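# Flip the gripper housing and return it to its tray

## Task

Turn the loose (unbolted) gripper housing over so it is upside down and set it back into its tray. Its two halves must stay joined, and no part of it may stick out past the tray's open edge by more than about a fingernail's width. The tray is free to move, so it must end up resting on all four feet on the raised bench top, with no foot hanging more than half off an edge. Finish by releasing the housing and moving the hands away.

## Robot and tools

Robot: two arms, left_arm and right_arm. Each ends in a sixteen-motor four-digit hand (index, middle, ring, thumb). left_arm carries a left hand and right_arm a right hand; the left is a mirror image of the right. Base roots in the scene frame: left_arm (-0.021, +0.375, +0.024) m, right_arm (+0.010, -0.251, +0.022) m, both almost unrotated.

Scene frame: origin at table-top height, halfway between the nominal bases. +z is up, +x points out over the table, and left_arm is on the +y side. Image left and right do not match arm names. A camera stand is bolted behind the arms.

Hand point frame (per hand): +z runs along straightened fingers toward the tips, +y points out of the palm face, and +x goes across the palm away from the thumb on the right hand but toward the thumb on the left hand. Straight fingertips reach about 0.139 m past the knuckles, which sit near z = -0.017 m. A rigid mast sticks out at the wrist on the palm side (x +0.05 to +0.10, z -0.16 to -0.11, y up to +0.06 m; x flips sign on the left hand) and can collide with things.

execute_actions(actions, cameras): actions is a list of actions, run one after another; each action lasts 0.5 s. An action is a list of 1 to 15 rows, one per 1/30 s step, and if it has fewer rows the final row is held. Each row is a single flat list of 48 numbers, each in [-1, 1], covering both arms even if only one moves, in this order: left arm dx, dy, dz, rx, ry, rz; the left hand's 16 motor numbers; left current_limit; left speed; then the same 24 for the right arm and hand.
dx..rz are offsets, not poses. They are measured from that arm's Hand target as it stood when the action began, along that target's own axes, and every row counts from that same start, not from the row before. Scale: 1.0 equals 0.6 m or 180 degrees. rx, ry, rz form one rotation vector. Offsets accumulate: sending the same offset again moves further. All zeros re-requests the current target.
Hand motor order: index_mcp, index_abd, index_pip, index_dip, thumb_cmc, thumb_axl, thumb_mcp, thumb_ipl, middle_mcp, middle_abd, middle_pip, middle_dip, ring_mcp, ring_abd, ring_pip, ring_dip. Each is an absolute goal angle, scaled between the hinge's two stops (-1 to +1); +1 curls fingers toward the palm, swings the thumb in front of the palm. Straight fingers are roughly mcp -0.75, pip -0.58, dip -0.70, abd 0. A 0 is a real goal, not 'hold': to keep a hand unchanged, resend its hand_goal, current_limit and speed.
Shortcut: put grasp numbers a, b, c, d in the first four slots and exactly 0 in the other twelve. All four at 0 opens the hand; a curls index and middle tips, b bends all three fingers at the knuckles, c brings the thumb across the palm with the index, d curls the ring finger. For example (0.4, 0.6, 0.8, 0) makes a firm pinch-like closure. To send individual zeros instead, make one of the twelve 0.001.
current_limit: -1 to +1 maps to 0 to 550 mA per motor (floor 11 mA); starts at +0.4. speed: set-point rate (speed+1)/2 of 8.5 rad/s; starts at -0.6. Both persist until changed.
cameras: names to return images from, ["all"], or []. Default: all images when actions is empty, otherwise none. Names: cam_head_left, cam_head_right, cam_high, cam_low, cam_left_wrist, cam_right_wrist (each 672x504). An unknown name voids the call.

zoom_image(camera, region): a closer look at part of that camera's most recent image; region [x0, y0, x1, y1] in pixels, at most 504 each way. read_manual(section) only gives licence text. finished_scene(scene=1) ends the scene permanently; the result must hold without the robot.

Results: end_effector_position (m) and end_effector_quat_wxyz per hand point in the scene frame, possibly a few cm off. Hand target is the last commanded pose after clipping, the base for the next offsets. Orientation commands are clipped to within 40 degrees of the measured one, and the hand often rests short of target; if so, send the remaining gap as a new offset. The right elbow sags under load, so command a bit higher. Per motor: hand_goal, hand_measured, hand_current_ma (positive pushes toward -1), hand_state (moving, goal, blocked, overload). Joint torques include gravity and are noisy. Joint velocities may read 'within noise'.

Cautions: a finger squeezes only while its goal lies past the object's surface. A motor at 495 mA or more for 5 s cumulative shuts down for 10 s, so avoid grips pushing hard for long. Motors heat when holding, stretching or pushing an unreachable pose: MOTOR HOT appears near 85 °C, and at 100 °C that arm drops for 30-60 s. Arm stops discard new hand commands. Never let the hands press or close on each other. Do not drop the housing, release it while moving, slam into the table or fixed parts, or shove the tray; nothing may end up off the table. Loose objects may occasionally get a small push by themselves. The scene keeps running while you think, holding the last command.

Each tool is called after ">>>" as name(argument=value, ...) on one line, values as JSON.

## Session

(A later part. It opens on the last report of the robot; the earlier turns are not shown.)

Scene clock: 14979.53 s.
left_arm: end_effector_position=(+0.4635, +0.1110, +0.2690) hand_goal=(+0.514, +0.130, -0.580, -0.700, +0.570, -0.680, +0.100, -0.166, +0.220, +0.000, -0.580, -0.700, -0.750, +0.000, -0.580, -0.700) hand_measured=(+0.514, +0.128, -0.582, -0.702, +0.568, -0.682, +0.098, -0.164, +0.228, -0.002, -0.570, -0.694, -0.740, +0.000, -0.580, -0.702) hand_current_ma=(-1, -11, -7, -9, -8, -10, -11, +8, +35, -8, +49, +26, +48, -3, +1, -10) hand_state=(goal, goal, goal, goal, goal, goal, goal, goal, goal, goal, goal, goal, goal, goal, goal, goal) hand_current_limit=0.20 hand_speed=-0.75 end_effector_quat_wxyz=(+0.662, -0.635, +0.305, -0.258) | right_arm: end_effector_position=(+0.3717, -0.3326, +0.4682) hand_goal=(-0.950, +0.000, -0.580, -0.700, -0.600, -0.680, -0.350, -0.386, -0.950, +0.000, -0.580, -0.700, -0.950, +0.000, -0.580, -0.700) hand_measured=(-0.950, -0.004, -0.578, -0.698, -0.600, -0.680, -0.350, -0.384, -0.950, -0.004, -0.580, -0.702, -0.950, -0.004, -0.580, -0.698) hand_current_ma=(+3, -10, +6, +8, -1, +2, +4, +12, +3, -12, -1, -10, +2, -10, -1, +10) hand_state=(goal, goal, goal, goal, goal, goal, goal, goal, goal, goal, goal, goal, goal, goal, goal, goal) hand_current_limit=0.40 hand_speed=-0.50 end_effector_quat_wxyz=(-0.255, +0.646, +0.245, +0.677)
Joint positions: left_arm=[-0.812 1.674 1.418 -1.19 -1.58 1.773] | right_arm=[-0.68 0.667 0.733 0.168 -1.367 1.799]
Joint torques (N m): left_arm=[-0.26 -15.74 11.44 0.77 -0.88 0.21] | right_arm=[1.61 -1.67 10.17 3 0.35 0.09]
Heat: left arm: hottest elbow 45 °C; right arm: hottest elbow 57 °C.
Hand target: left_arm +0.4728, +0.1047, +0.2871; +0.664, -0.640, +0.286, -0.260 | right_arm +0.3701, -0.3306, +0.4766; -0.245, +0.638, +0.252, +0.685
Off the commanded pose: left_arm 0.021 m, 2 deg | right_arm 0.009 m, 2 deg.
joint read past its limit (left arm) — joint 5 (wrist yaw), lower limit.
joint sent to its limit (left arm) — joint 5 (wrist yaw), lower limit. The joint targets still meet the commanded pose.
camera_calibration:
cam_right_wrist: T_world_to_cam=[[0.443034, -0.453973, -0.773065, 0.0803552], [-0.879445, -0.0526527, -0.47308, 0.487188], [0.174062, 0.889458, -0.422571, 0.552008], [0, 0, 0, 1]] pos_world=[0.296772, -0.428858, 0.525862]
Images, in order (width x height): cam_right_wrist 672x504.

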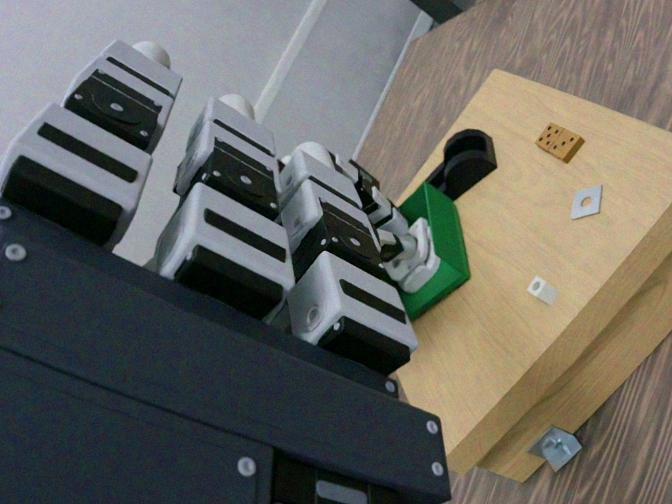

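>>> execute_actions(actions=[[[0.0,-0.006,0.0,0,0,0,0.515,0.13,-0.58,-0.7,0.571,-0.68,0.1,-0.165,0.24,0.001,-0.58,-0.7,-0.75,0.001,-0.58,-0.7,0.2,-0.75,0,0,0,0,0,0,-0.95,0.001,-0.58,-0.7,-0.6,-0.68,-0.35,-0.386,-0.95,0.001,-0.58,-0.7,-0.95,0.001,-0.58,-0.7,0.4,-0.5]],[[0.0,-0.006,0.0,0,0,0,0.515,0.13,-0.58,-0.7,0.571,-0.68,0.1,-0.165,0.26,0.001,-0.58,-0.7,-0.75,0.001,-0.58,-0.7,0.2,-0.75,0,0,0,0,0,0,-0.95,0.001,-0.58,-0.7,-0.6,-0.68,-0.35,-0.386,-0.95,0.001,-0.58,-0.7,-0.95,0.001,-0.58,-0.7,0.4,-0.5]]], cameras=["cam_right_wrist"])

>>> zoom_image(camera="cam_right_wrist", region=[376, 210, 446, 295])

Scene clock: 14986.30 s.
left_arm: end_effector_position=(+0.4642, +0.1102, +0.2731) hand_goal=(+0.514, +0.130, -0.580, -0.700, +0.570, -0.680, +0.100, -0.166, +0.260, +0.000, -0.580, -0.700, -0.750, +0.000, -0.580, -0.700) hand_measured=(+0.514, +0.128, -0.582, -0.702, +0.568, -0.682, +0.098, -0.164, +0.262, -0.002, -0.576, -0.698, -0.740, +0.000, -0.580, -0.702) hand_current_ma=(-1, -11, -7, -9, -8, -10, -11, +8, +7, -8, +20, +12, +48, -3, +1, -10) hand_state=(goal, goal, goal, goal, goal, goal, goal, goal, goal, goal, goal, goal, goal, goal, goal, goal) hand_current_limit=0.20 hand_speed=-0.75 end_effector_quat_wxyz=(+0.663, -0.633, +0.307, -0.255) | right_arm: end_effector_position=(+0.3717, -0.3326, +0.4682) hand_goal=(-0.950, +0.000, -0.580, -0.700, -0.600, -0.680, -0.350, -0.386, -0.950, +0.000, -0.580, -0.700, -0.950, +0.000, -0.580, -0.700) hand_measured=(-0.950, -0.004, -0.578, -0.698, -0.600, -0.680, -0.350, -0.384, -0.950, -0.004, -0.580, -0.702, -0.950, -0.004, -0.580, -0.698) hand_current_ma=(+3, -10, +6, +8, -1, +2, +4, +12, +3, -12, -1, -10, +2, -10, -1, +10) hand_state=(goal, goal, goal, goal, goal, goal, goal, goal, goal, goal, goal, goal, goal, goal, goal, goal) hand_current_limit=0.40 hand_speed=-0.50 end_effector_quat_wxyz=(-0.255, +0.646, +0.245, +0.677)
Joint positions: left_arm=[-0.812 1.674 1.429 -1.19 -1.58 1.793] | right_arm=[-0.68 0.667 0.733 0.168 -1.367 1.799]
Joint torques (N m): left_arm=[-0.38 -15.97 11.45 0.87 -0.89 0.16] | right_arm=[0.91 -2.14 10.19 3.06 0.37 0.11]
Heat: left arm: hottest elbow 45 °C; right arm: hottest elbow 57 °C.
Hand target: left_arm +0.4730, +0.1043, +0.2943; +0.663, -0.640, +0.286, -0.260 | right_arm +0.3701, -0.3306, +0.4766; -0.245, +0.638, +0.252, +0.685
Off the commanded pose: left_arm 0.024 m, 3 deg | right_arm 0.009 m, 2 deg.
joint read past its limit (left arm) — joint 5 (wrist yaw), lower limit.
joint sent to its limit (left arm) — joint 5 (wrist yaw), lower limit. The joint targets still meet the commanded pose.
camera_calibration:
cam_right_wrist: T_world_to_cam=[[0.443034, -0.453973, -0.773065, 0.0803552], [-0.879445, -0.0526527, -0.47308, 0.487188], [0.174062, 0.889458, -0.422571, 0.552008], [0, 0, 0, 1]] pos_world=[0.296772, -0.428858, 0.525862]
Images, in order (width x height): cam_right_wrist 672x504.

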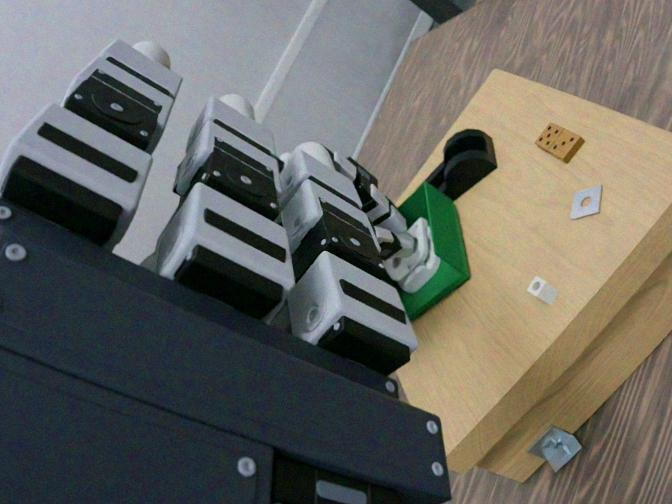

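Scaled by 5.929 from the camera's 672x504 image, which has a finer 960x720 frame.

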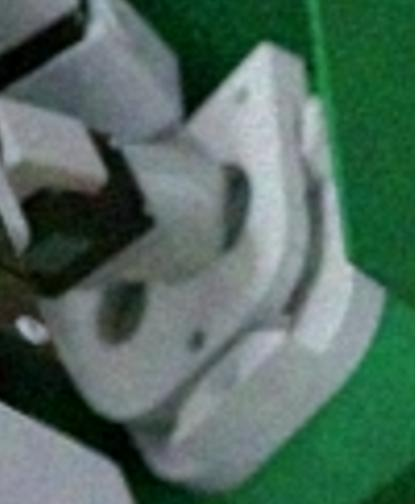

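>>> execute_actions(actions=[[[0.0,-0.012,0.0,0,0,0,0.515,0.13,-0.58,-0.7,0.571,-0.68,0.1,-0.165,0.26,0.001,-0.58,-0.7,-0.75,0.001,-0.58,-0.7,0.2,-0.75,0,0,0,0,0,0,-0.95,0.001,-0.58,-0.7,-0.6,-0.68,-0.35,-0.386,-0.95,0.001,-0.58,-0.7,-0.95,0.001,-0.58,-0.7,0.4,-0.5]],[[0.0,-0.02,0.0,0,0,0,0.515,0.13,-0.58,-0.7,0.571,-0.68,0.1,-0.165,0.26,0.001,-0.58,-0.7,-0.75,0.001,-0.58,-0.7,0.2,-0.75,0,0,0,0,0,0,-0.95,0.001,-0.58,-0.7,-0.6,-0.68,-0.35,-0.386,-0.95,0.001,-0.58,-0.7,-0.95,0.001,-0.58,-0.7,0.4,-0.5]],[[0.0,-0.02,0.0,0,0,0,0.515,0.13,-0.58,-0.7,0.571,-0.68,0.1,-0.165,0.26,0.001,-0.58,-0.7,-0.75,0.001,-0.58,-0.7,0.2,-0.75,0,0,0,0,0,0,-0.95,0.001,-0.58,-0.7,-0.6,-0.68,-0.35,-0.386,-0.95,0.001,-0.58,-0.7,-0.95,0.001,-0.58,-0.7,0.4,-0.5]]], cameras=["cam_right_wrist","cam_low"])

>>> zoom_image(camera="cam_right_wrist", region=[366, 200, 446, 295])

>>> zoom_image(camera="cam_low", region=[325, 180, 385, 235])

Scene clock: 14997.73 s.
left_arm: end_effector_position=(+0.4679, +0.1063, +0.2983) hand_goal=(+0.514, +0.130, -0.580, -0.700, +0.570, -0.680, +0.100, -0.166, +0.260, +0.000, -0.580, -0.700, -0.750, +0.000, -0.580, -0.700) hand_measured=(+0.514, +0.128, -0.582, -0.702, +0.568, -0.682, +0.098, -0.164, +0.262, -0.002, -0.576, -0.698, -0.740, +0.000, -0.580, -0.702) hand_current_ma=(-1, -11, -7, -9, -8, -10, -11, +8, +7, -8, +20, +12, +48, -3, +1, -10) hand_state=(goal, goal, goal, goal, goal, goal, goal, goal, goal, goal, goal, goal, goal, goal, goal, goal) hand_current_limit=0.20 hand_speed=-0.75 end_effector_quat_wxyz=(+0.664, -0.633, +0.309, -0.253) | right_arm: end_effector_position=(+0.3717, -0.3326, +0.4682) hand_goal=(-0.950, +0.000, -0.580, -0.700, -0.600, -0.680, -0.350, -0.386, -0.950, +0.000, -0.580, -0.700, -0.950, +0.000, -0.580, -0.700) hand_measured=(-0.950, -0.004, -0.578, -0.698, -0.600, -0.680, -0.350, -0.384, -0.950, -0.004, -0.580, -0.702, -0.950, -0.004, -0.580, -0.698) hand_current_ma=(+3, -10, +6, +8, -1, +2, +4, +12, +3, -12, -1, -10, +2, -10, -1, +10) hand_state=(goal, goal, goal, goal, goal, goal, goal, goal, goal, goal, goal, goal, goal, goal, goal, goal) hand_current_limit=0.40 hand_speed=-0.50 end_effector_quat_wxyz=(-0.255, +0.646, +0.245, +0.677)
Joint positions: left_arm=[-0.812 1.664 1.482 -1.19 -1.58 1.86] | right_arm=[-0.68 0.667 0.733 0.168 -1.367 1.799]
Joint torques (N m): left_arm=[-0.5 -16.85 11.59 0.65 -0.88 0.19] | right_arm=[1.2 -1.73 10.17 3.02 0.41 0.11]
Heat: left arm: hottest elbow 46 °C; right arm: hottest elbow 57 °C.
Hand target: left_arm +0.4736, +0.1030, +0.3257; +0.663, -0.640, +0.286, -0.261 | right_arm +0.3701, -0.3306, +0.4766; -0.245, +0.638, +0.252, +0.685
Off the commanded pose: left_arm 0.028 m, 3 deg | right_arm 0.009 m, 2 deg.
joint read past its limit (left arm) — joint 5 (wrist yaw), lower limit.
joint sent to its limit (left arm) — joint 5 (wrist yaw), lower limit. The joint targets still meet the commanded pose.
camera_calibration:
cam_right_wrist: T_world_to_cam=[[0.443034, -0.453973, -0.773065, 0.0803552], [-0.879445, -0.0526527, -0.47308, 0.487188], [0.174062, 0.889458, -0.422571, 0.552008], [0, 0, 0, 1]] pos_world=[0.296772, -0.428858, 0.525862]
Images, in order (width x height): cam_low 672x504, cam_right_wrist 672x504.

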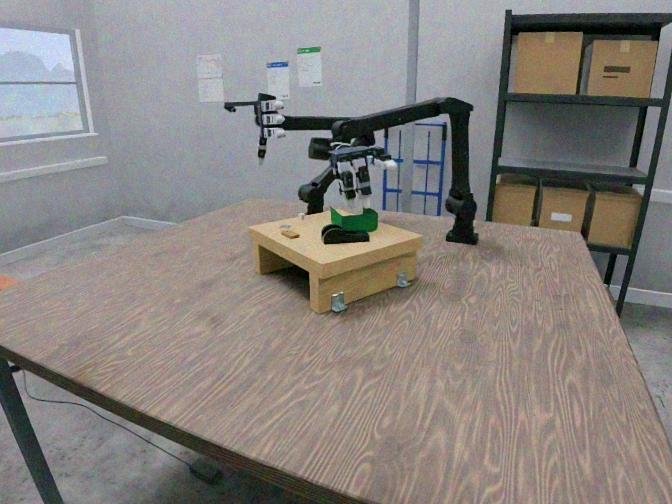

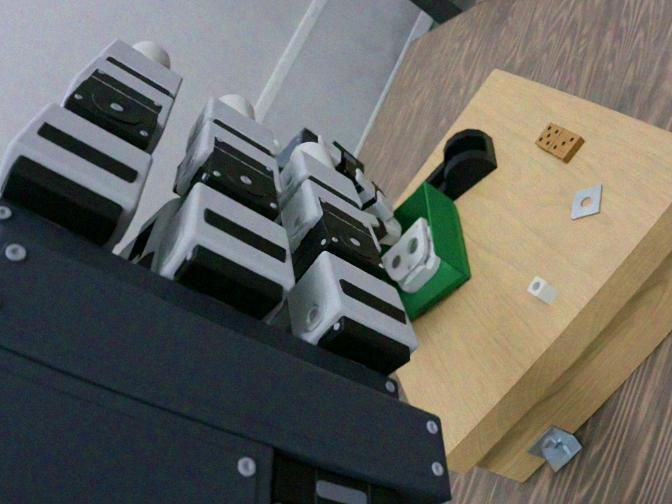

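Scaled by 5.305 from the camera's 672x504 image, which has a finer 960x720 frame.

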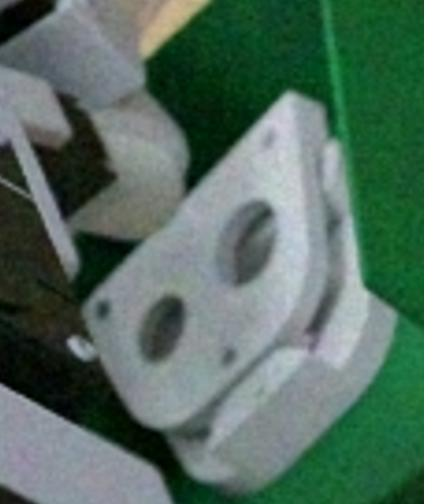

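Scaled by 8.400 from the camera's 672x504 image, which has a finer 960x720 frame.

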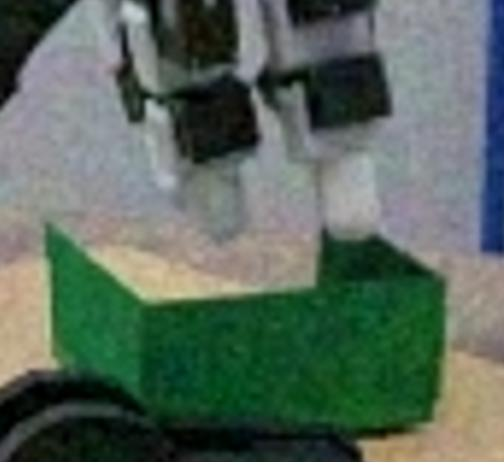

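>>> execute_actions(actions=[[[0.0,-0.05,0.0,0,0,0,0.3,0.1,-0.58,-0.7,0.571,-0.68,-0.1,-0.168,0.1,0.001,-0.58,-0.7,-0.75,0.001,-0.58,-0.7,0.2,-0.6,0,0,0,0,0,0,-0.95,0.001,-0.58,-0.7,-0.6,-0.68,-0.35,-0.386,-0.95,0.001,-0.58,-0.7,-0.95,0.001,-0.58,-0.7,0.4,-0.5]],[[0.0,-0.04,-0.02,0,0,0,-0.3,0.05,-0.7,-0.8,0.3,-0.68,-0.3,-0.3,-0.4,0.001,-0.7,-0.8,-0.85,0.001,-0.7,-0.8,0.2,-0.5,0,0,0,0,0,0,-0.95,0.001,-0.58,-0.7,-0.6,-0.68,-0.35,-0.386,-0.95,0.001,-0.58,-0.7,-0.95,0.001,-0.58,-0.7,0.4,-0.5]],[[-0.03,-0.03,0.03,0,-0.0241,0,-0.9,0.001,-0.9,-0.9,0.001,-0.68,-0.35,-0.386,-0.95,0.001,-0.9,-0.9,-0.95,0.001,-0.9,-0.9,0.2,-0.5,0,0,0,0,0,0,-0.95,0.001,-0.58,-0.7,-0.6,-0.68,-0.35,-0.386,-0.95,0.001,-0.58,-0.7,-0.95,0.001,-0.58,-0.7,0.4,-0.5]],[[-0.03,-0.035,0.036,0,-0.0241,0,-0.9,0.001,-0.9,-0.9,0.001,-0.68,-0.35,-0.386,-0.95,0.001,-0.9,-0.9,-0.95,0.001,-0.9,-0.9,0.2,-0.5,0,0,0,0,0,0,-0.95,0.001,-0.58,-0.7,-0.6,-0.68,-0.35,-0.386,-0.95,0.001,-0.58,-0.7,-0.95,0.001,-0.58,-0.7,0.4,-0.5]],[[-0.028,-0.035,0.038,0,-0.0241,0,-0.9,0.001,-0.9,-0.9,0.001,-0.68,-0.35,-0.386,-0.95,0.001,-0.9,-0.9,-0.95,0.001,-0.9,-0.9,0.2,-0.5,0,0,0,0,0,0,-0.95,0.001,-0.58,-0.7,-0.6,-0.68,-0.35,-0.386,-0.95,0.001,-0.58,-0.7,-0.95,0.001,-0.58,-0.7,0.4,-0.5]],[[-0.025,-0.03,0.04,0,-0.0241,0,-0.9,0.001,-0.9,-0.9,0.001,-0.68,-0.35,-0.386,-0.95,0.001,-0.9,-0.9,-0.95,0.001,-0.9,-0.9,0.2,-0.5,0,0,0,0,0,0,-0.95,0.001,-0.58,-0.7,-0.6,-0.68,-0.35,-0.386,-0.95,0.001,-0.58,-0.7,-0.95,0.001,-0.58,-0.7,0.4,-0.5]],[[-0.022,-0.025,0.04,0,-0.0241,0,-0.9,0.001,-0.9,-0.9,0.001,-0.68,-0.35,-0.386,-0.95,0.001,-0.9,-0.9,-0.95,0.001,-0.9,-0.9,0.2,-0.5,0,0,0,0,0,0,-0.95,0.001,-0.58,-0.7,-0.6,-0.68,-0.35,-0.386,-0.95,0.001,-0.58,-0.7,-0.95,0.001,-0.58,-0.7,0.4,-0.5]]], cameras=["cam_right_wrist","cam_head_right"])

>>> zoom_image(camera="cam_right_wrist", region=[370, 180, 480, 320])

>>> zoom_image(camera="cam_head_right", region=[250, 230, 330, 298])

Scene clock: 15028.40 s.
left_arm: end_effector_position=(+0.4701, +0.2240, +0.4520) hand_goal=(-0.900, +0.000, -0.900, -0.900, +0.000, -0.680, -0.350, -0.386, -0.950, +0.000, -0.900, -0.900, -0.950, +0.000, -0.900, -0.900) hand_measured=(-0.882, +0.002, -0.894, -0.898, +0.012, -0.682, -0.348, -0.384, -0.930, -0.002, -0.894, -0.898, -0.928, +0.000, -0.894, -0.896) hand_current_ma=(+94, +10, +28, +13, +52, -10, +14, +15, +101, -8, +26, +13, +106, -3, +27, +14) hand_state=(goal, goal, goal, goal, goal, goal, goal, goal, blocked, goal, goal, goal, blocked, goal, goal, goal) hand_current_limit=0.20 hand_speed=-0.50 end_effector_quat_wxyz=(+0.682, -0.659, +0.247, -0.197) | right_arm: end_effector_position=(+0.3717, -0.3326, +0.4682) hand_goal=(-0.950, +0.000, -0.580, -0.700, -0.600, -0.680, -0.350, -0.386, -0.950, +0.000, -0.580, -0.700, -0.950, +0.000, -0.580, -0.700) hand_measured=(-0.950, -0.004, -0.578, -0.698, -0.600, -0.680, -0.350, -0.384, -0.950, -0.004, -0.580, -0.702, -0.950, -0.004, -0.580, -0.698) hand_current_ma=(+3, -10, +6, +8, -1, +2, +4, +12, +3, -12, -1, -10, +2, -10, -1, +10) hand_state=(goal, goal, goal, goal, goal, goal, goal, goal, goal, goal, goal, goal, goal, goal, goal, goal) hand_current_limit=0.40 hand_speed=-0.50 end_effector_quat_wxyz=(-0.255, +0.646, +0.245, +0.677)
Joint positions: left_arm=[-0.636 1.491 1.667 -1.297 -1.58 2.098] | right_arm=[-0.68 0.667 0.733 0.168 -1.367 1.799]
Joint torques (N m): left_arm=[-0.21 -13.86 12.26 0.55 -0.89 0.12] | right_arm=[1.44 -1.85 10.07 3.21 0.37 0.11]
Heat: left arm: hottest elbow 50 °C; right arm: hottest elbow 57 °C.
Hand target: left_arm +0.4691, +0.2255, +0.4783; +0.705, -0.678, +0.156, -0.135 | right_arm +0.3701, -0.3306, +0.4766; -0.245, +0.638, +0.252, +0.685
Off the commanded pose: left_arm 0.026 m, 13 deg | right_arm 0.009 m, 2 deg.
joint read past its limit (left arm) — joint 5 (wrist yaw), lower limit.
joint sent to its limit (left arm) — joint 5 (wrist yaw), lower limit; joint 6 (wrist roll), upper limit. The joint targets are off in orientation, not in position.
camera_calibration:
cam_right_wrist: T_world_to_cam=[[0.443034, -0.453973, -0.773065, 0.0803552], [-0.879445, -0.0526527, -0.47308, 0.487188], [0.174062, 0.889458, -0.422571, 0.552008], [0, 0, 0, 1]] pos_world=[0.296772, -0.428858, 0.525862]
Images, in order (width x height): cam_head_right 672x504, cam_right_wrist 672x504.

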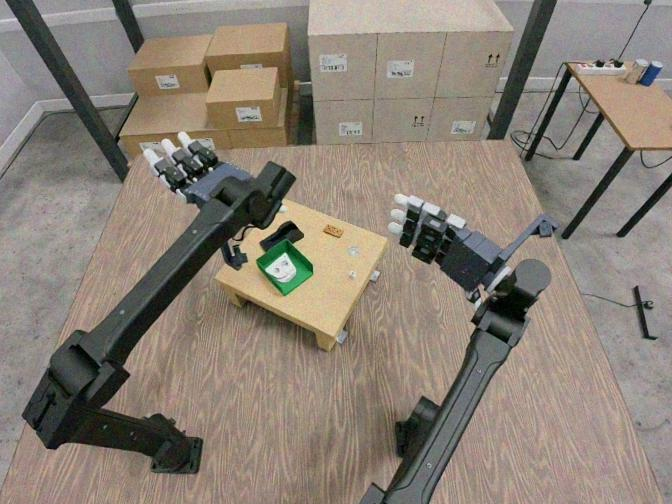

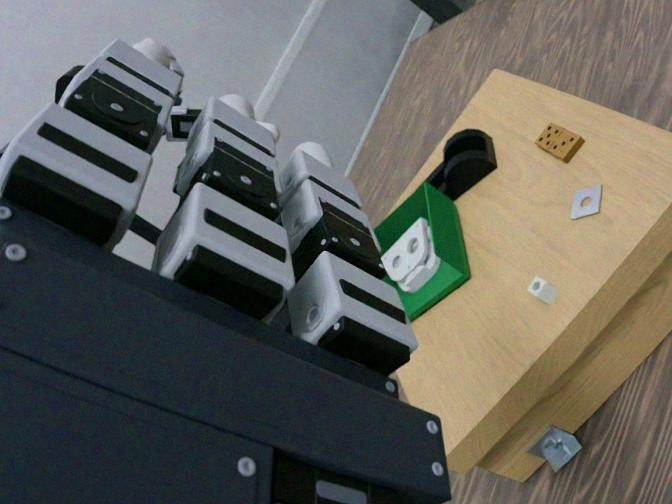

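Scaled by 3.600 from the camera's 672x504 image, which has a finer 960x720 frame.

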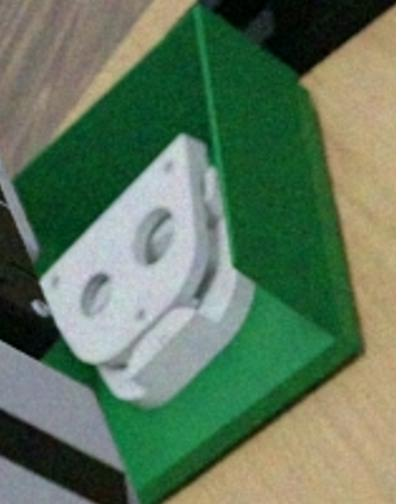

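Scaled by 6.300 from the camera's 672x504 image, which has a finer 960x720 frame.

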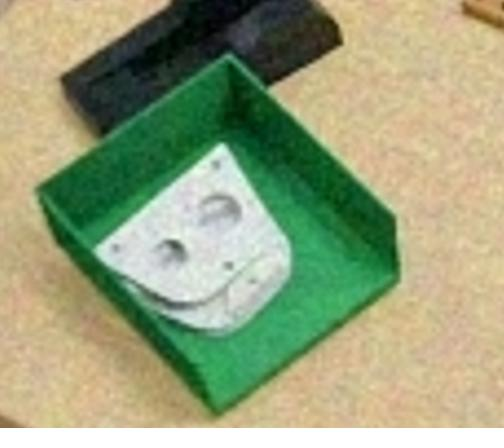

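>>> execute_actions(actions=[[[0.0,0.1257,-0.1097,-0.1667,0,0,-0.9,0.001,-0.9,-0.9,0.001,-0.68,-0.35,-0.386,-0.95,0.001,-0.9,-0.9,-0.95,0.001,-0.9,-0.9,0.2,-0.5,0,0,0,0,0,0,-0.95,0.001,-0.58,-0.7,-0.6,-0.68,-0.35,-0.386,-0.95,0.001,-0.58,-0.7,-0.95,0.001,-0.58,-0.7,0.4,-0.5]],[[0.0,0.1257,-0.1097,-0.1667,0,0,-0.9,0.001,-0.9,-0.9,0.001,-0.68,-0.35,-0.386,-0.95,0.001,-0.9,-0.9,-0.95,0.001,-0.9,-0.9,0.2,-0.5,0,0,0,0,0,0,-0.95,0.001,-0.58,-0.7,-0.6,-0.68,-0.35,-0.386,-0.95,0.001,-0.58,-0.7,-0.95,0.001,-0.58,-0.7,0.4,-0.5]],[[0.0,0.1257,-0.1097,-0.1667,0,0,-0.9,0.001,-0.9,-0.9,0.001,-0.68,-0.35,-0.386,-0.95,0.001,-0.9,-0.9,-0.95,0.001,-0.9,-0.9,0.2,-0.5,0,0,0,0,0,0,-0.95,0.001,-0.58,-0.7,-0.6,-0.68,-0.35,-0.386,-0.95,0.001,-0.58,-0.7,-0.95,0.001,-0.58,-0.7,0.4,-0.5]],[[0.007,-0.04,0.023,0,0,0,-0.9,0.001,-0.9,-0.9,0.001,-0.68,-0.35,-0.386,-0.95,0.001,-0.9,-0.9,-0.95,0.001,-0.9,-0.9,0.2,-0.5,0,0,0,0,0,0,-0.95,0.001,-0.58,-0.7,-0.6,-0.68,-0.35,-0.386,-0.95,0.001,-0.58,-0.7,-0.95,0.001,-0.58,-0.7,0.4,-0.5]]], cameras=["cam_left_wrist","cam_head_right"])

>>> zoom_image(camera="cam_left_wrist", region=[190, 10, 390, 210])

Scene clock: 15045.10 s.
left_arm: end_effector_position=(+0.3715, +0.0198, +0.3703) hand_goal=(-0.900, +0.000, -0.900, -0.900, +0.000, -0.680, -0.350, -0.386, -0.950, +0.000, -0.900, -0.900, -0.950, +0.000, -0.900, -0.900) hand_measured=(-0.896, +0.002, -0.898, -0.898, +0.002, -0.682, -0.346, -0.384, -0.944, -0.002, -0.898, -0.898, -0.944, +0.000, -0.898, -0.898) hand_current_ma=(+21, +9, +13, +11, +8, -10, +17, +15, +27, -7, +12, +11, +29, -3, +11, +11) hand_state=(goal, goal, goal, goal, goal, goal, goal, goal, goal, goal, goal, goal, goal, goal, goal, goal) hand_current_limit=0.20 hand_speed=-0.50 end_effector_quat_wxyz=(+0.016, +0.979, -0.196, +0.050) | right_arm: end_effector_position=(+0.3717, -0.3326, +0.4682) hand_goal=(-0.950, +0.000, -0.580, -0.700, -0.600, -0.680, -0.350, -0.386, -0.950, +0.000, -0.580, -0.700, -0.950, +0.000, -0.580, -0.700) hand_measured=(-0.950, -0.004, -0.578, -0.698, -0.600, -0.680, -0.350, -0.384, -0.950, -0.004, -0.580, -0.702, -0.950, -0.004, -0.580, -0.698) hand_current_ma=(+3, -10, +6, +8, -1, +2, +4, +12, +3, -12, -1, -10, +2, -10, -1, +10) hand_state=(goal, goal, goal, goal, goal, goal, goal, goal, goal, goal, goal, goal, goal, goal, goal, goal) hand_current_limit=0.40 hand_speed=-0.50 end_effector_quat_wxyz=(-0.255, +0.646, +0.245, +0.677)
Joint positions: left_arm=[-0.58 1.56 1.769 -1.676 -0.007 1.38] | right_arm=[-0.68 0.667 0.733 0.168 -1.367 1.799]
Joint torques (N m): left_arm=[-1.03 -12.04 9.91 0.36 0.08 0.12] | right_arm=[1.9 -2.08 10.18 3.11 0.36 0.15]
Heat: left arm: hottest elbow 51 °C; right arm: hottest elbow 57 °C.
Hand target: left_arm +0.3761, +0.0137, +0.3685; -0.019, +0.978, -0.206, -0.015 | right_arm +0.3701, -0.3306, +0.4766; -0.245, +0.638, +0.252, +0.685
Off the commanded pose: left_arm 0.008 m, 8 deg | right_arm 0.009 m, 2 deg.
joint sent to its limit (left arm) — joint 4 (wrist pitch), lower limit. The joint targets are off in orientation, not in position.
camera_calibration:
cam_left_wrist: T_world_to_cam=[[-0.474705, 0.878213, -0.0582893, 0.145922], [0.542184, 0.343953, 0.766638, -0.541713], [0.69332, 0.332323, -0.639429, 0.0948348], [0, 0, 0, 1]] pos_world=[0.297227, 0.0266576, 0.484443]
Images, in order (width x height): cam_head_right 672x504, cam_left_wrist 672x504.

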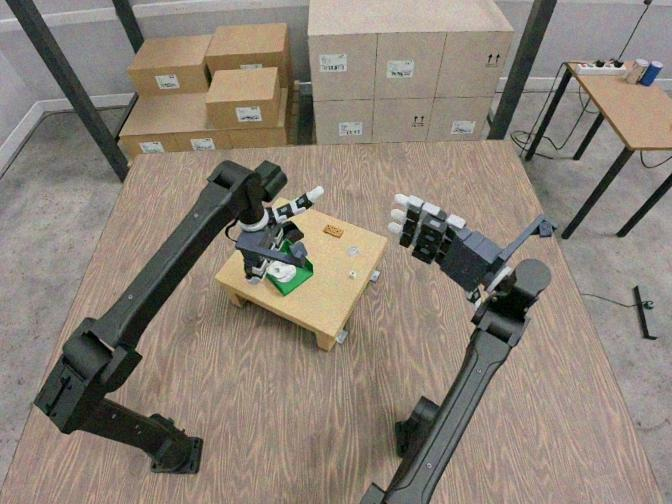

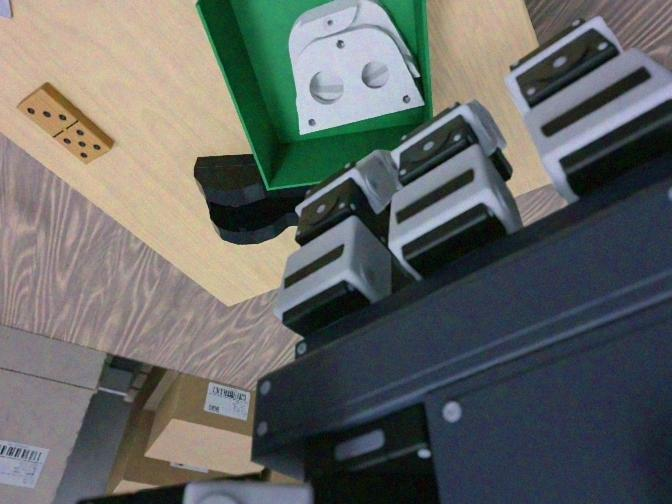

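Scaled by 2.520 from the camera's 672x504 image, which has a finer 960x720 frame.

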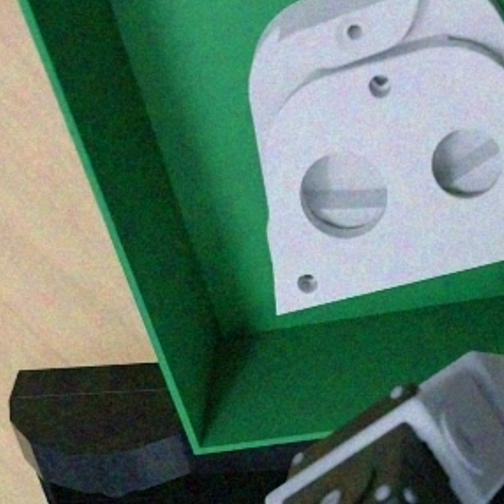

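Excellent view. Let me zoom to the whole housing.

>>> zoom_image(camera="cam_left_wrist", region=[270, 0, 440, 150])

Scaled by 2.965 from the camera's 672x504 image, which has a finer 960x720 frame.

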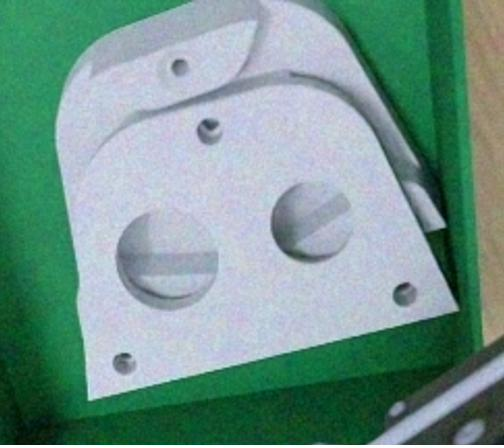

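>>> execute_actions(actions=[[[-0.007,0.04,-0.023,0,0,0,-0.9,0.001,-0.9,-0.9,0.001,-0.68,-0.35,-0.386,-0.95,0.001,-0.9,-0.9,-0.95,0.001,-0.9,-0.9,0.2,-0.5,0,0,0,0,0,0,-0.95,0.001,-0.58,-0.7,-0.6,-0.68,-0.35,-0.386,-0.95,0.001,-0.58,-0.7,-0.95,0.001,-0.58,-0.7,0.4,-0.5]],[[0.0,-0.1637,0.0321,0.1667,0,0,-0.9,0.001,-0.9,-0.9,0.001,-0.68,-0.35,-0.386,-0.95,0.001,-0.9,-0.9,-0.95,0.001,-0.9,-0.9,0.2,-0.5,0,0,0,0,0,0,-0.95,0.001,-0.58,-0.7,-0.6,-0.68,-0.35,-0.386,-0.95,0.001,-0.58,-0.7,-0.95,0.001,-0.58,-0.7,0.4,-0.5]],[[0.0,-0.1637,0.0321,0.1667,0,0,-0.9,0.001,-0.9,-0.9,0.001,-0.68,-0.35,-0.386,-0.95,0.001,-0.9,-0.9,-0.95,0.001,-0.9,-0.9,0.2,-0.5,0,0,0,0,0,0,-0.95,0.001,-0.58,-0.7,-0.6,-0.68,-0.35,-0.386,-0.95,0.001,-0.58,-0.7,-0.95,0.001,-0.58,-0.7,0.4,-0.5]],[[0.0,-0.1637,0.0321,0.1667,0,0,-0.9,0.001,-0.9,-0.9,0.001,-0.68,-0.35,-0.386,-0.95,0.001,-0.9,-0.9,-0.95,0.001,-0.9,-0.9,0.2,-0.5,0,0,0,0,0,0,-0.95,0.001,-0.58,-0.7,-0.6,-0.68,-0.35,-0.386,-0.95,0.001,-0.58,-0.7,-0.95,0.001,-0.58,-0.7,0.4,-0.5]]], cameras=["cam_head_right"])

Scene clock: 15168.57 s.
left_arm: end_effector_position=(+0.4628, +0.2316, +0.4688) hand_goal=(-0.900, +0.000, -0.900, -0.900, +0.000, -0.680, -0.350, -0.386, -0.950, +0.000, -0.900, -0.900, -0.950, +0.000, -0.900, -0.900) hand_measured=(-0.884, +0.002, -0.896, -0.898, +0.004, -0.682, -0.348, -0.384, -0.934, -0.002, -0.896, -0.898, -0.932, +0.000, -0.898, -0.898) hand_current_ma=(+74, +9, +14, +11, +20, -10, +17, +15, +82, -6, +14, +11, +86, -3, +13, +11) hand_state=(goal, goal, goal, goal, goal, goal, goal, goal, goal, goal, goal, goal, goal, goal, goal, goal) hand_current_limit=0.20 hand_speed=-0.50 end_effector_quat_wxyz=(+0.674, -0.669, +0.235, -0.209) | right_arm: end_effector_position=(+0.3717, -0.3326, +0.4682) hand_goal=(-0.950, +0.000, -0.580, -0.700, -0.600, -0.680, -0.350, -0.386, -0.950, +0.000, -0.580, -0.700, -0.950, +0.000, -0.580, -0.700) hand_measured=(-0.950, -0.004, -0.578, -0.698, -0.600, -0.680, -0.350, -0.384, -0.950, -0.004, -0.580, -0.702, -0.950, -0.004, -0.580, -0.698) hand_current_ma=(+3, -10, +6, +8, -1, +2, +4, +12, +3, -12, -1, -10, +2, -10, -1, +10) hand_state=(goal, goal, goal, goal, goal, goal, goal, goal, goal, goal, goal, goal, goal, goal, goal, goal) hand_current_limit=0.40 hand_speed=-0.50 end_effector_quat_wxyz=(-0.255, +0.646, +0.245, +0.677)
Joint positions: left_arm=[-0.63 1.528 1.774 -1.676 -1.566 1.75] | right_arm=[-0.68 0.667 0.733 0.168 -1.367 1.799]
Joint torques (N m): left_arm=[-0.91 -11.75 11.45 0.43 -1.5 0.17] | right_arm=[1.44 -1.79 10.21 3.06 0.32 0.18]
Heat: left arm: hottest elbow 50 °C; right arm: hottest elbow 57 °C.
Hand target: left_arm +0.4691, +0.2255, +0.4782; +0.705, -0.678, +0.156, -0.135 | right_arm +0.3701, -0.3306, +0.4766; -0.245, +0.638, +0.252, +0.685
Off the commanded pose: left_arm 0.013 m, 13 deg | right_arm 0.009 m, 2 deg.
joint sent to its limit (left arm) — joint 4 (wrist pitch), lower limit; joint 5 (wrist yaw), lower limit. The joint targets are off in orientation, not in position.
Images, in order (width x height): cam_head_right 672x504.

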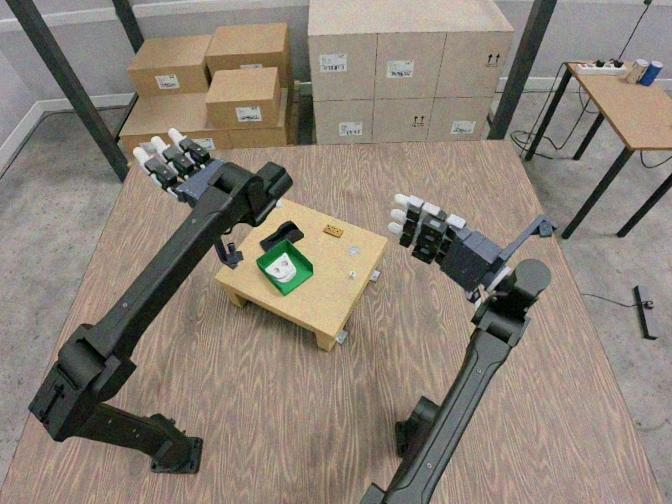

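>>> execute_actions(actions=[[[0.0145,0.0543,-0.0224,0,0.0241,0,0.0,0.1,-0.58,-0.7,0.3,-0.68,-0.393,-0.168,-0.75,0.001,-0.58,-0.7,-0.75,0.001,-0.58,-0.7,0.2,-0.5,0,0,0,0,0,0,-0.95,0.001,-0.58,-0.7,-0.6,-0.68,-0.35,-0.386,-0.95,0.001,-0.58,-0.7,-0.95,0.001,-0.58,-0.7,0.4,-0.5]],[[0.0162,0.0543,-0.0212,0,0.0241,0,0.4,0.14,-0.58,-0.7,0.571,-0.68,-0.393,-0.168,-0.75,0.001,-0.58,-0.7,-0.75,0.001,-0.58,-0.7,0.2,-0.5,0,0,0,0,0,0,-0.95,0.001,-0.58,-0.7,-0.6,-0.68,-0.35,-0.386,-0.95,0.001,-0.58,-0.7,-0.95,0.001,-0.58,-0.7,0.4,-0.5]],[[0.0177,0.0543,-0.0199,0,0.0241,0,0.5,0.14,-0.58,-0.7,0.571,-0.68,-0.393,-0.168,-0.75,0.001,-0.58,-0.7,-0.75,0.001,-0.58,-0.7,0.4,-0.7,0,0,0,0,0,0,-0.95,0.001,-0.58,-0.7,-0.6,-0.68,-0.35,-0.386,-0.95,0.001,-0.58,-0.7,-0.95,0.001,-0.58,-0.7,0.4,-0.5]],[[0.0192,0.05,-0.0185,0,0.0241,0,0.5,0.14,-0.58,-0.7,0.571,-0.68,-0.393,-0.168,-0.75,0.001,-0.58,-0.7,-0.75,0.001,-0.58,-0.7,0.4,-0.7,0,0,0,0,0,0,-0.95,0.001,-0.58,-0.7,-0.6,-0.68,-0.35,-0.386,-0.95,0.001,-0.58,-0.7,-0.95,0.001,-0.58,-0.7,0.4,-0.5]],[[0.0205,0.04,-0.017,0,0.0241,0,0.5,0.14,-0.58,-0.7,0.571,-0.68,-0.393,-0.168,-0.75,0.001,-0.58,-0.7,-0.75,0.001,-0.58,-0.7,0.4,-0.7,0,0,0,0,0,0,-0.95,0.001,-0.58,-0.7,-0.6,-0.68,-0.35,-0.386,-0.95,0.001,-0.58,-0.7,-0.95,0.001,-0.58,-0.7,0.4,-0.5]]], cameras=["cam_right_wrist"])

>>> zoom_image(camera="cam_right_wrist", region=[350, 170, 470, 305])

Scene clock: 15187.87 s.
left_arm: end_effector_position=(+0.4736, +0.1600, +0.3301) hand_goal=(+0.500, +0.140, -0.580, -0.700, +0.570, -0.680, -0.394, -0.168, -0.750, +0.000, -0.580, -0.700, -0.750, +0.000, -0.580, -0.700) hand_measured=(+0.498, +0.134, -0.580, -0.702, +0.568, -0.682, -0.390, -0.170, -0.742, -0.002, -0.580, -0.702, -0.740, +0.000, -0.580, -0.702) hand_current_ma=(-6, -21, -1, -9, -11, -9, +20, -10, +42, -6, +0, -10, +44, -3, +0, -10) hand_state=(goal, goal, goal, goal, goal, goal, goal, goal, goal, goal, goal, goal, goal, goal, goal, goal) hand_current_limit=0.40 hand_speed=-0.70 end_effector_quat_wxyz=(+0.666, -0.652, +0.273, -0.236) | right_arm: end_effector_position=(+0.3717, -0.3326, +0.4682) hand_goal=(-0.950, +0.000, -0.580, -0.700, -0.600, -0.680, -0.350, -0.386, -0.950, +0.000, -0.580, -0.700, -0.950, +0.000, -0.580, -0.700) hand_measured=(-0.950, -0.004, -0.578, -0.698, -0.600, -0.680, -0.350, -0.384, -0.950, -0.004, -0.580, -0.702, -0.950, -0.004, -0.580, -0.698) hand_current_ma=(+3, -10, +6, +8, -1, +2, +4, +12, +3, -12, -1, -10, +2, -10, -1, +10) hand_state=(goal, goal, goal, goal, goal, goal, goal, goal, goal, goal, goal, goal, goal, goal, goal, goal) hand_current_limit=0.40 hand_speed=-0.50 end_effector_quat_wxyz=(-0.255, +0.646, +0.245, +0.677)
Joint positions: left_arm=[-0.73 1.631 1.531 -1.47 -1.57 1.627] | right_arm=[-0.68 0.667 0.733 0.168 -1.367 1.799]
Joint torques (N m): left_arm=[-1.14 -13.57 8.24 1.05 -1.29 -0.14] | right_arm=[1.73 -1.9 10.19 3.04 0.41 0.1]
Heat: left arm: hottest elbow 50 °C; right arm: hottest elbow 57 °C.
Hand target: left_arm +0.4787, +0.1533, +0.3230; +0.663, -0.640, +0.286, -0.261 | right_arm +0.3701, -0.3306, +0.4766; -0.245, +0.638, +0.252, +0.685
Off the commanded pose: left_arm 0.011 m, 3 deg | right_arm 0.009 m, 2 deg.
joint sent to its limit (left arm) — joint 5 (wrist yaw), lower limit. The joint targets are off in orientation, not in position.
camera_calibration:
cam_right_wrist: T_world_to_cam=[[0.443034, -0.453973, -0.773065, 0.0803552], [-0.879445, -0.0526527, -0.47308, 0.487188], [0.174062, 0.889458, -0.422571, 0.552008], [0, 0, 0, 1]] pos_world=[0.296772, -0.428858, 0.525862]
Images, in order (width x height): cam_right_wrist 672x504.

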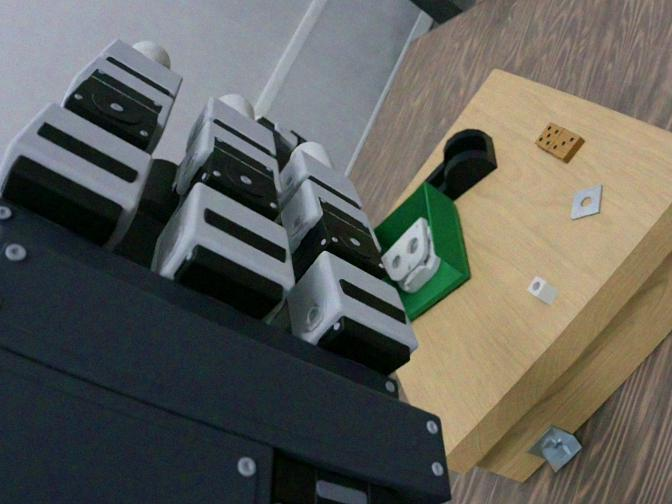

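Scaled by 3.733 from the camera's 672x504 image, which has a finer 960x720 frame.

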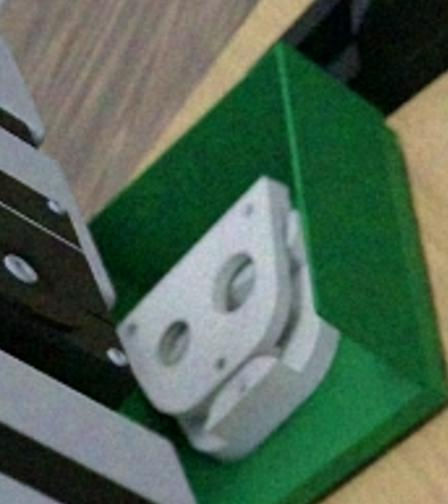

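>>> execute_actions(actions=[[[0.024,0.03,-0.005,0,0,0,0.5,0.14,-0.58,-0.7,0.571,-0.68,-0.393,-0.168,-0.75,0.001,-0.58,-0.7,-0.75,0.001,-0.58,-0.7,0.4,-0.7,0,0,0,0,0,0,-0.95,0.001,-0.58,-0.7,-0.6,-0.68,-0.35,-0.386,-0.95,0.001,-0.58,-0.7,-0.95,0.001,-0.58,-0.7,0.4,-0.5]]], cameras=["cam_right_wrist"])

>>> zoom_image(camera="cam_right_wrist", region=[350, 170, 470, 305])

Scene clock: 15208.03 s.
left_arm: end_effector_position=(+0.4808, +0.1492, +0.3098) hand_goal=(+0.500, +0.140, -0.580, -0.700, +0.570, -0.680, -0.394, -0.168, -0.750, +0.000, -0.580, -0.700, -0.750, +0.000, -0.580, -0.700) hand_measured=(+0.498, +0.134, -0.580, -0.702, +0.568, -0.682, -0.390, -0.170, -0.742, -0.002, -0.580, -0.702, -0.740, +0.000, -0.580, -0.702) hand_current_ma=(-6, -21, -1, -9, -11, -9, +20, -10, +42, -6, +0, -10, +44, -3, +0, -10) hand_state=(goal, goal, goal, goal, goal, goal, goal, goal, goal, goal, goal, goal, goal, goal, goal, goal) hand_current_limit=0.40 hand_speed=-0.70 end_effector_quat_wxyz=(+0.666, -0.651, +0.276, -0.237) | right_arm: end_effector_position=(+0.3717, -0.3326, +0.4682) hand_goal=(-0.950, +0.000, -0.580, -0.700, -0.600, -0.680, -0.350, -0.386, -0.950, +0.000, -0.580, -0.700, -0.950, +0.000, -0.580, -0.700) hand_measured=(-0.950, -0.004, -0.578, -0.698, -0.600, -0.680, -0.350, -0.384, -0.950, -0.004, -0.580, -0.702, -0.950, -0.004, -0.580, -0.698) hand_current_ma=(+3, -10, +6, +8, -1, +2, +4, +12, +3, -12, -1, -10, +2, -10, -1, +10) hand_state=(goal, goal, goal, goal, goal, goal, goal, goal, goal, goal, goal, goal, goal, goal, goal, goal) hand_current_limit=0.40 hand_speed=-0.50 end_effector_quat_wxyz=(-0.255, +0.646, +0.245, +0.677)
Joint positions: left_arm=[-0.736 1.673 1.531 -1.453 -1.57 1.606] | right_arm=[-0.68 0.667 0.733 0.168 -1.367 1.799]
Joint torques (N m): left_arm=[-0.97 -14.39 8.39 0.94 -1.27 -0.11] | right_arm=[1.79 -1.61 10.28 3.07 0.4 0.13]
Heat: left arm: hottest elbow 47 °C; right arm: hottest elbow 57 °C.
Hand target: left_arm +0.4863, +0.1416, +0.3042; +0.663, -0.640, +0.286, -0.261 | right_arm +0.3701, -0.3306, +0.4766; -0.245, +0.638, +0.252, +0.685
Off the commanded pose: left_arm 0.011 m, 3 deg | right_arm 0.009 m, 2 deg.
joint sent to its limit (left arm) — joint 5 (wrist yaw), lower limit. The joint targets are off in orientation, not in position.
camera_calibration:
cam_right_wrist: T_world_to_cam=[[0.443034, -0.453973, -0.773065, 0.0803552], [-0.879445, -0.0526527, -0.47308, 0.487188], [0.174062, 0.889458, -0.422571, 0.552008], [0, 0, 0, 1]] pos_world=[0.296772, -0.428858, 0.525862]
Images, in order (width x height): cam_right_wrist 672x504.

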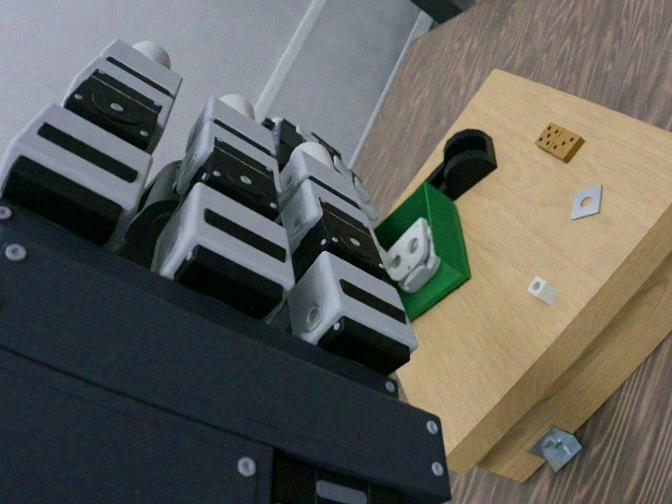

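Scaled by 3.733 from the camera's 672x504 image, which has a finer 960x720 frame.

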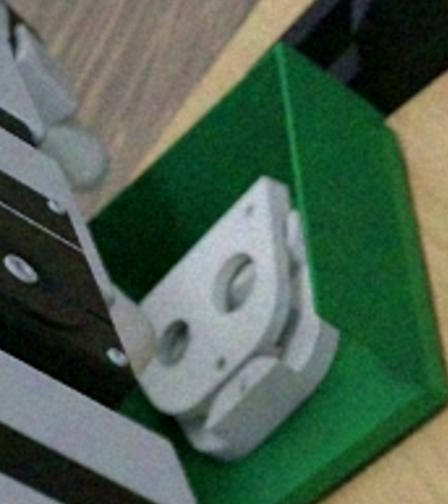

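>>> execute_actions(actions=[[[0.0,0.04,0.008,0,0,0,0.5,0.14,-0.58,-0.7,0.571,-0.68,-0.393,-0.168,-0.75,0.001,-0.58,-0.7,-0.75,0.001,-0.58,-0.7,0.4,-0.7,0,0,0,0,0,0,-0.95,0.001,-0.58,-0.7,-0.6,-0.68,-0.35,-0.386,-0.95,0.001,-0.58,-0.7,-0.95,0.001,-0.58,-0.7,0.4,-0.5]]], cameras=["cam_right_wrist"])

>>> zoom_image(camera="cam_right_wrist", region=[350, 170, 470, 305])

Scene clock: 15224.13 s.
left_arm: end_effector_position=(+0.4824, +0.1476, +0.2899) hand_goal=(+0.500, +0.140, -0.580, -0.700, +0.570, -0.680, -0.394, -0.168, -0.750, +0.000, -0.580, -0.700, -0.750, +0.000, -0.580, -0.700) hand_measured=(+0.498, +0.134, -0.580, -0.702, +0.568, -0.682, -0.390, -0.170, -0.742, -0.002, -0.580, -0.702, -0.740, +0.000, -0.580, -0.702) hand_current_ma=(-6, -21, -1, -9, -11, -9, +20, -10, +42, -6, +0, -10, +44, -3, +0, -10) hand_state=(goal, goal, goal, goal, goal, goal, goal, goal, goal, goal, goal, goal, goal, goal, goal, goal) hand_current_limit=0.40 hand_speed=-0.70 end_effector_quat_wxyz=(+0.665, -0.652, +0.274, -0.240) | right_arm: end_effector_position=(+0.3717, -0.3326, +0.4682) hand_goal=(-0.950, +0.000, -0.580, -0.700, -0.600, -0.680, -0.350, -0.386, -0.950, +0.000, -0.580, -0.700, -0.950, +0.000, -0.580, -0.700) hand_measured=(-0.950, -0.004, -0.578, -0.698, -0.600, -0.680, -0.350, -0.384, -0.950, -0.004, -0.580, -0.702, -0.950, -0.004, -0.580, -0.698) hand_current_ma=(+3, -10, +6, +8, -1, +2, +4, +12, +3, -12, -1, -10, +2, -10, -1, +10) hand_state=(goal, goal, goal, goal, goal, goal, goal, goal, goal, goal, goal, goal, goal, goal, goal, goal) hand_current_limit=0.40 hand_speed=-0.50 end_effector_quat_wxyz=(-0.255, +0.646, +0.245, +0.677)
Joint positions: left_arm=[-0.736 1.691 1.5 -1.432 -1.57 1.57] | right_arm=[-0.68 0.667 0.733 0.168 -1.367 1.799]
Joint torques (N m): left_arm=[-0.26 -14.04 7.88 1.03 -1.27 -0.11] | right_arm=[1.73 -1.85 10.22 2.73 0.38 0.06]
Heat: left arm: hottest elbow 46 °C; right arm: hottest elbow 57 °C.
Hand target: left_arm +0.4892, +0.1461, +0.2804; +0.663, -0.640, +0.286, -0.261 | right_arm +0.3701, -0.3306, +0.4766; -0.245, +0.638, +0.252, +0.685
Off the commanded pose: left_arm 0.012 m, 3 deg | right_arm 0.009 m, 2 deg.
joint sent to its limit (left arm) — joint 5 (wrist yaw), lower limit. The joint targets are off in orientation, not in position.
camera_calibration:
cam_right_wrist: T_world_to_cam=[[0.443034, -0.453973, -0.773065, 0.0803552], [-0.879445, -0.0526527, -0.47308, 0.487188], [0.174062, 0.889458, -0.422571, 0.552008], [0, 0, 0, 1]] pos_world=[0.296772, -0.428858, 0.525862]
Images, in order (width x height): cam_right_wrist 672x504.

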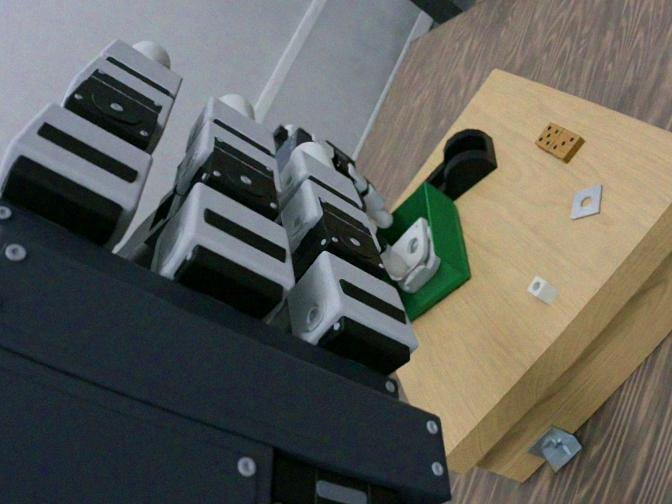

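Scaled by 3.733 from the camera's 672x504 image, which has a finer 960x720 frame.

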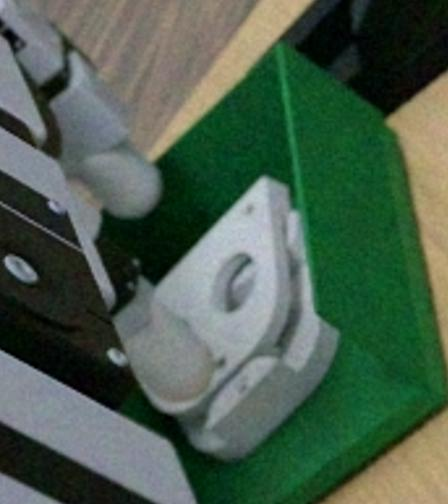

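>>> execute_actions(actions=[[[0.0,0.012,0.012,0,0,0,0.5,0.14,-0.58,-0.7,0.571,-0.68,-0.393,-0.168,-0.75,0.001,-0.58,-0.7,-0.75,0.001,-0.58,-0.7,0.4,-0.7,0,0,0,0,0,0,-0.95,0.001,-0.58,-0.7,-0.6,-0.68,-0.35,-0.386,-0.95,0.001,-0.58,-0.7,-0.95,0.001,-0.58,-0.7,0.4,-0.5]]], cameras=["cam_right_wrist"])

>>> zoom_image(camera="cam_right_wrist", region=[360, 185, 460, 305])

Scene clock: 15234.70 s.
left_arm: end_effector_position=(+0.4867, +0.1510, +0.2855) hand_goal=(+0.500, +0.140, -0.580, -0.700, +0.570, -0.680, -0.394, -0.168, -0.750, +0.000, -0.580, -0.700, -0.750, +0.000, -0.580, -0.700) hand_measured=(+0.498, +0.134, -0.580, -0.702, +0.568, -0.682, -0.390, -0.170, -0.742, -0.002, -0.580, -0.702, -0.740, +0.000, -0.580, -0.702) hand_current_ma=(-6, -21, -1, -9, -11, -9, +20, -10, +42, -6, +0, -10, +44, -3, +0, -10) hand_state=(goal, goal, goal, goal, goal, goal, goal, goal, goal, goal, goal, goal, goal, goal, goal, goal) hand_current_limit=0.40 hand_speed=-0.70 end_effector_quat_wxyz=(+0.666, -0.654, +0.268, -0.238) | right_arm: end_effector_position=(+0.3717, -0.3326, +0.4682) hand_goal=(-0.950, +0.000, -0.580, -0.700, -0.600, -0.680, -0.350, -0.386, -0.950, +0.000, -0.580, -0.700, -0.950, +0.000, -0.580, -0.700) hand_measured=(-0.950, -0.004, -0.578, -0.698, -0.600, -0.680, -0.350, -0.384, -0.950, -0.004, -0.580, -0.702, -0.950, -0.004, -0.580, -0.698) hand_current_ma=(+3, -10, +6, +8, -1, +2, +4, +12, +3, -12, -1, -10, +2, -10, -1, +10) hand_state=(goal, goal, goal, goal, goal, goal, goal, goal, goal, goal, goal, goal, goal, goal, goal, goal) hand_current_limit=0.40 hand_speed=-0.50 end_effector_quat_wxyz=(-0.255, +0.646, +0.245, +0.677)
Joint positions: left_arm=[-0.726 1.7 1.5 -1.43 -1.57 1.557] | right_arm=[-0.68 0.667 0.733 0.168 -1.367 1.799]
Joint torques (N m): left_arm=[0.15 -13.74 7.62 0.94 -1.27 -0.1] | right_arm=[1.32 -1.79 10.26 2.93 0.33 0.09]
Heat: left arm: hottest elbow 46 °C; right arm: hottest elbow 57 °C.
Hand target: left_arm +0.4942, +0.1515, +0.2733; +0.663, -0.640, +0.286, -0.260 | right_arm +0.3701, -0.3306, +0.4766; -0.245, +0.638, +0.252, +0.685
Off the commanded pose: left_arm 0.014 m, 4 deg | right_arm 0.009 m, 2 deg.
joint sent to its limit (left arm) — joint 5 (wrist yaw), lower limit. The joint targets are off in orientation, not in position.
camera_calibration:
cam_right_wrist: T_world_to_cam=[[0.443034, -0.453973, -0.773065, 0.0803552], [-0.879445, -0.0526527, -0.47308, 0.487188], [0.174062, 0.889458, -0.422571, 0.552008], [0, 0, 0, 1]] pos_world=[0.296772, -0.428858, 0.525862]
Images, in order (width x height): cam_right_wrist 672x504.

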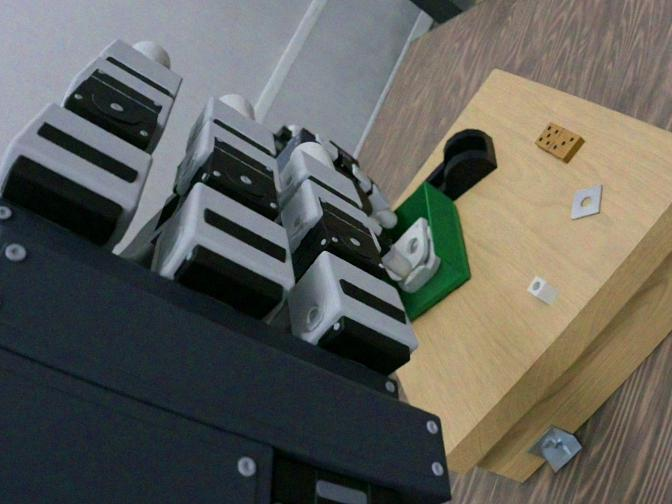

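Scaled by 4.200 from the camera's 672x504 image, which has a finer 960x720 frame.

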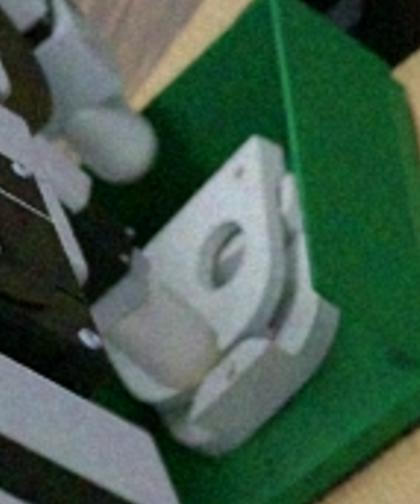

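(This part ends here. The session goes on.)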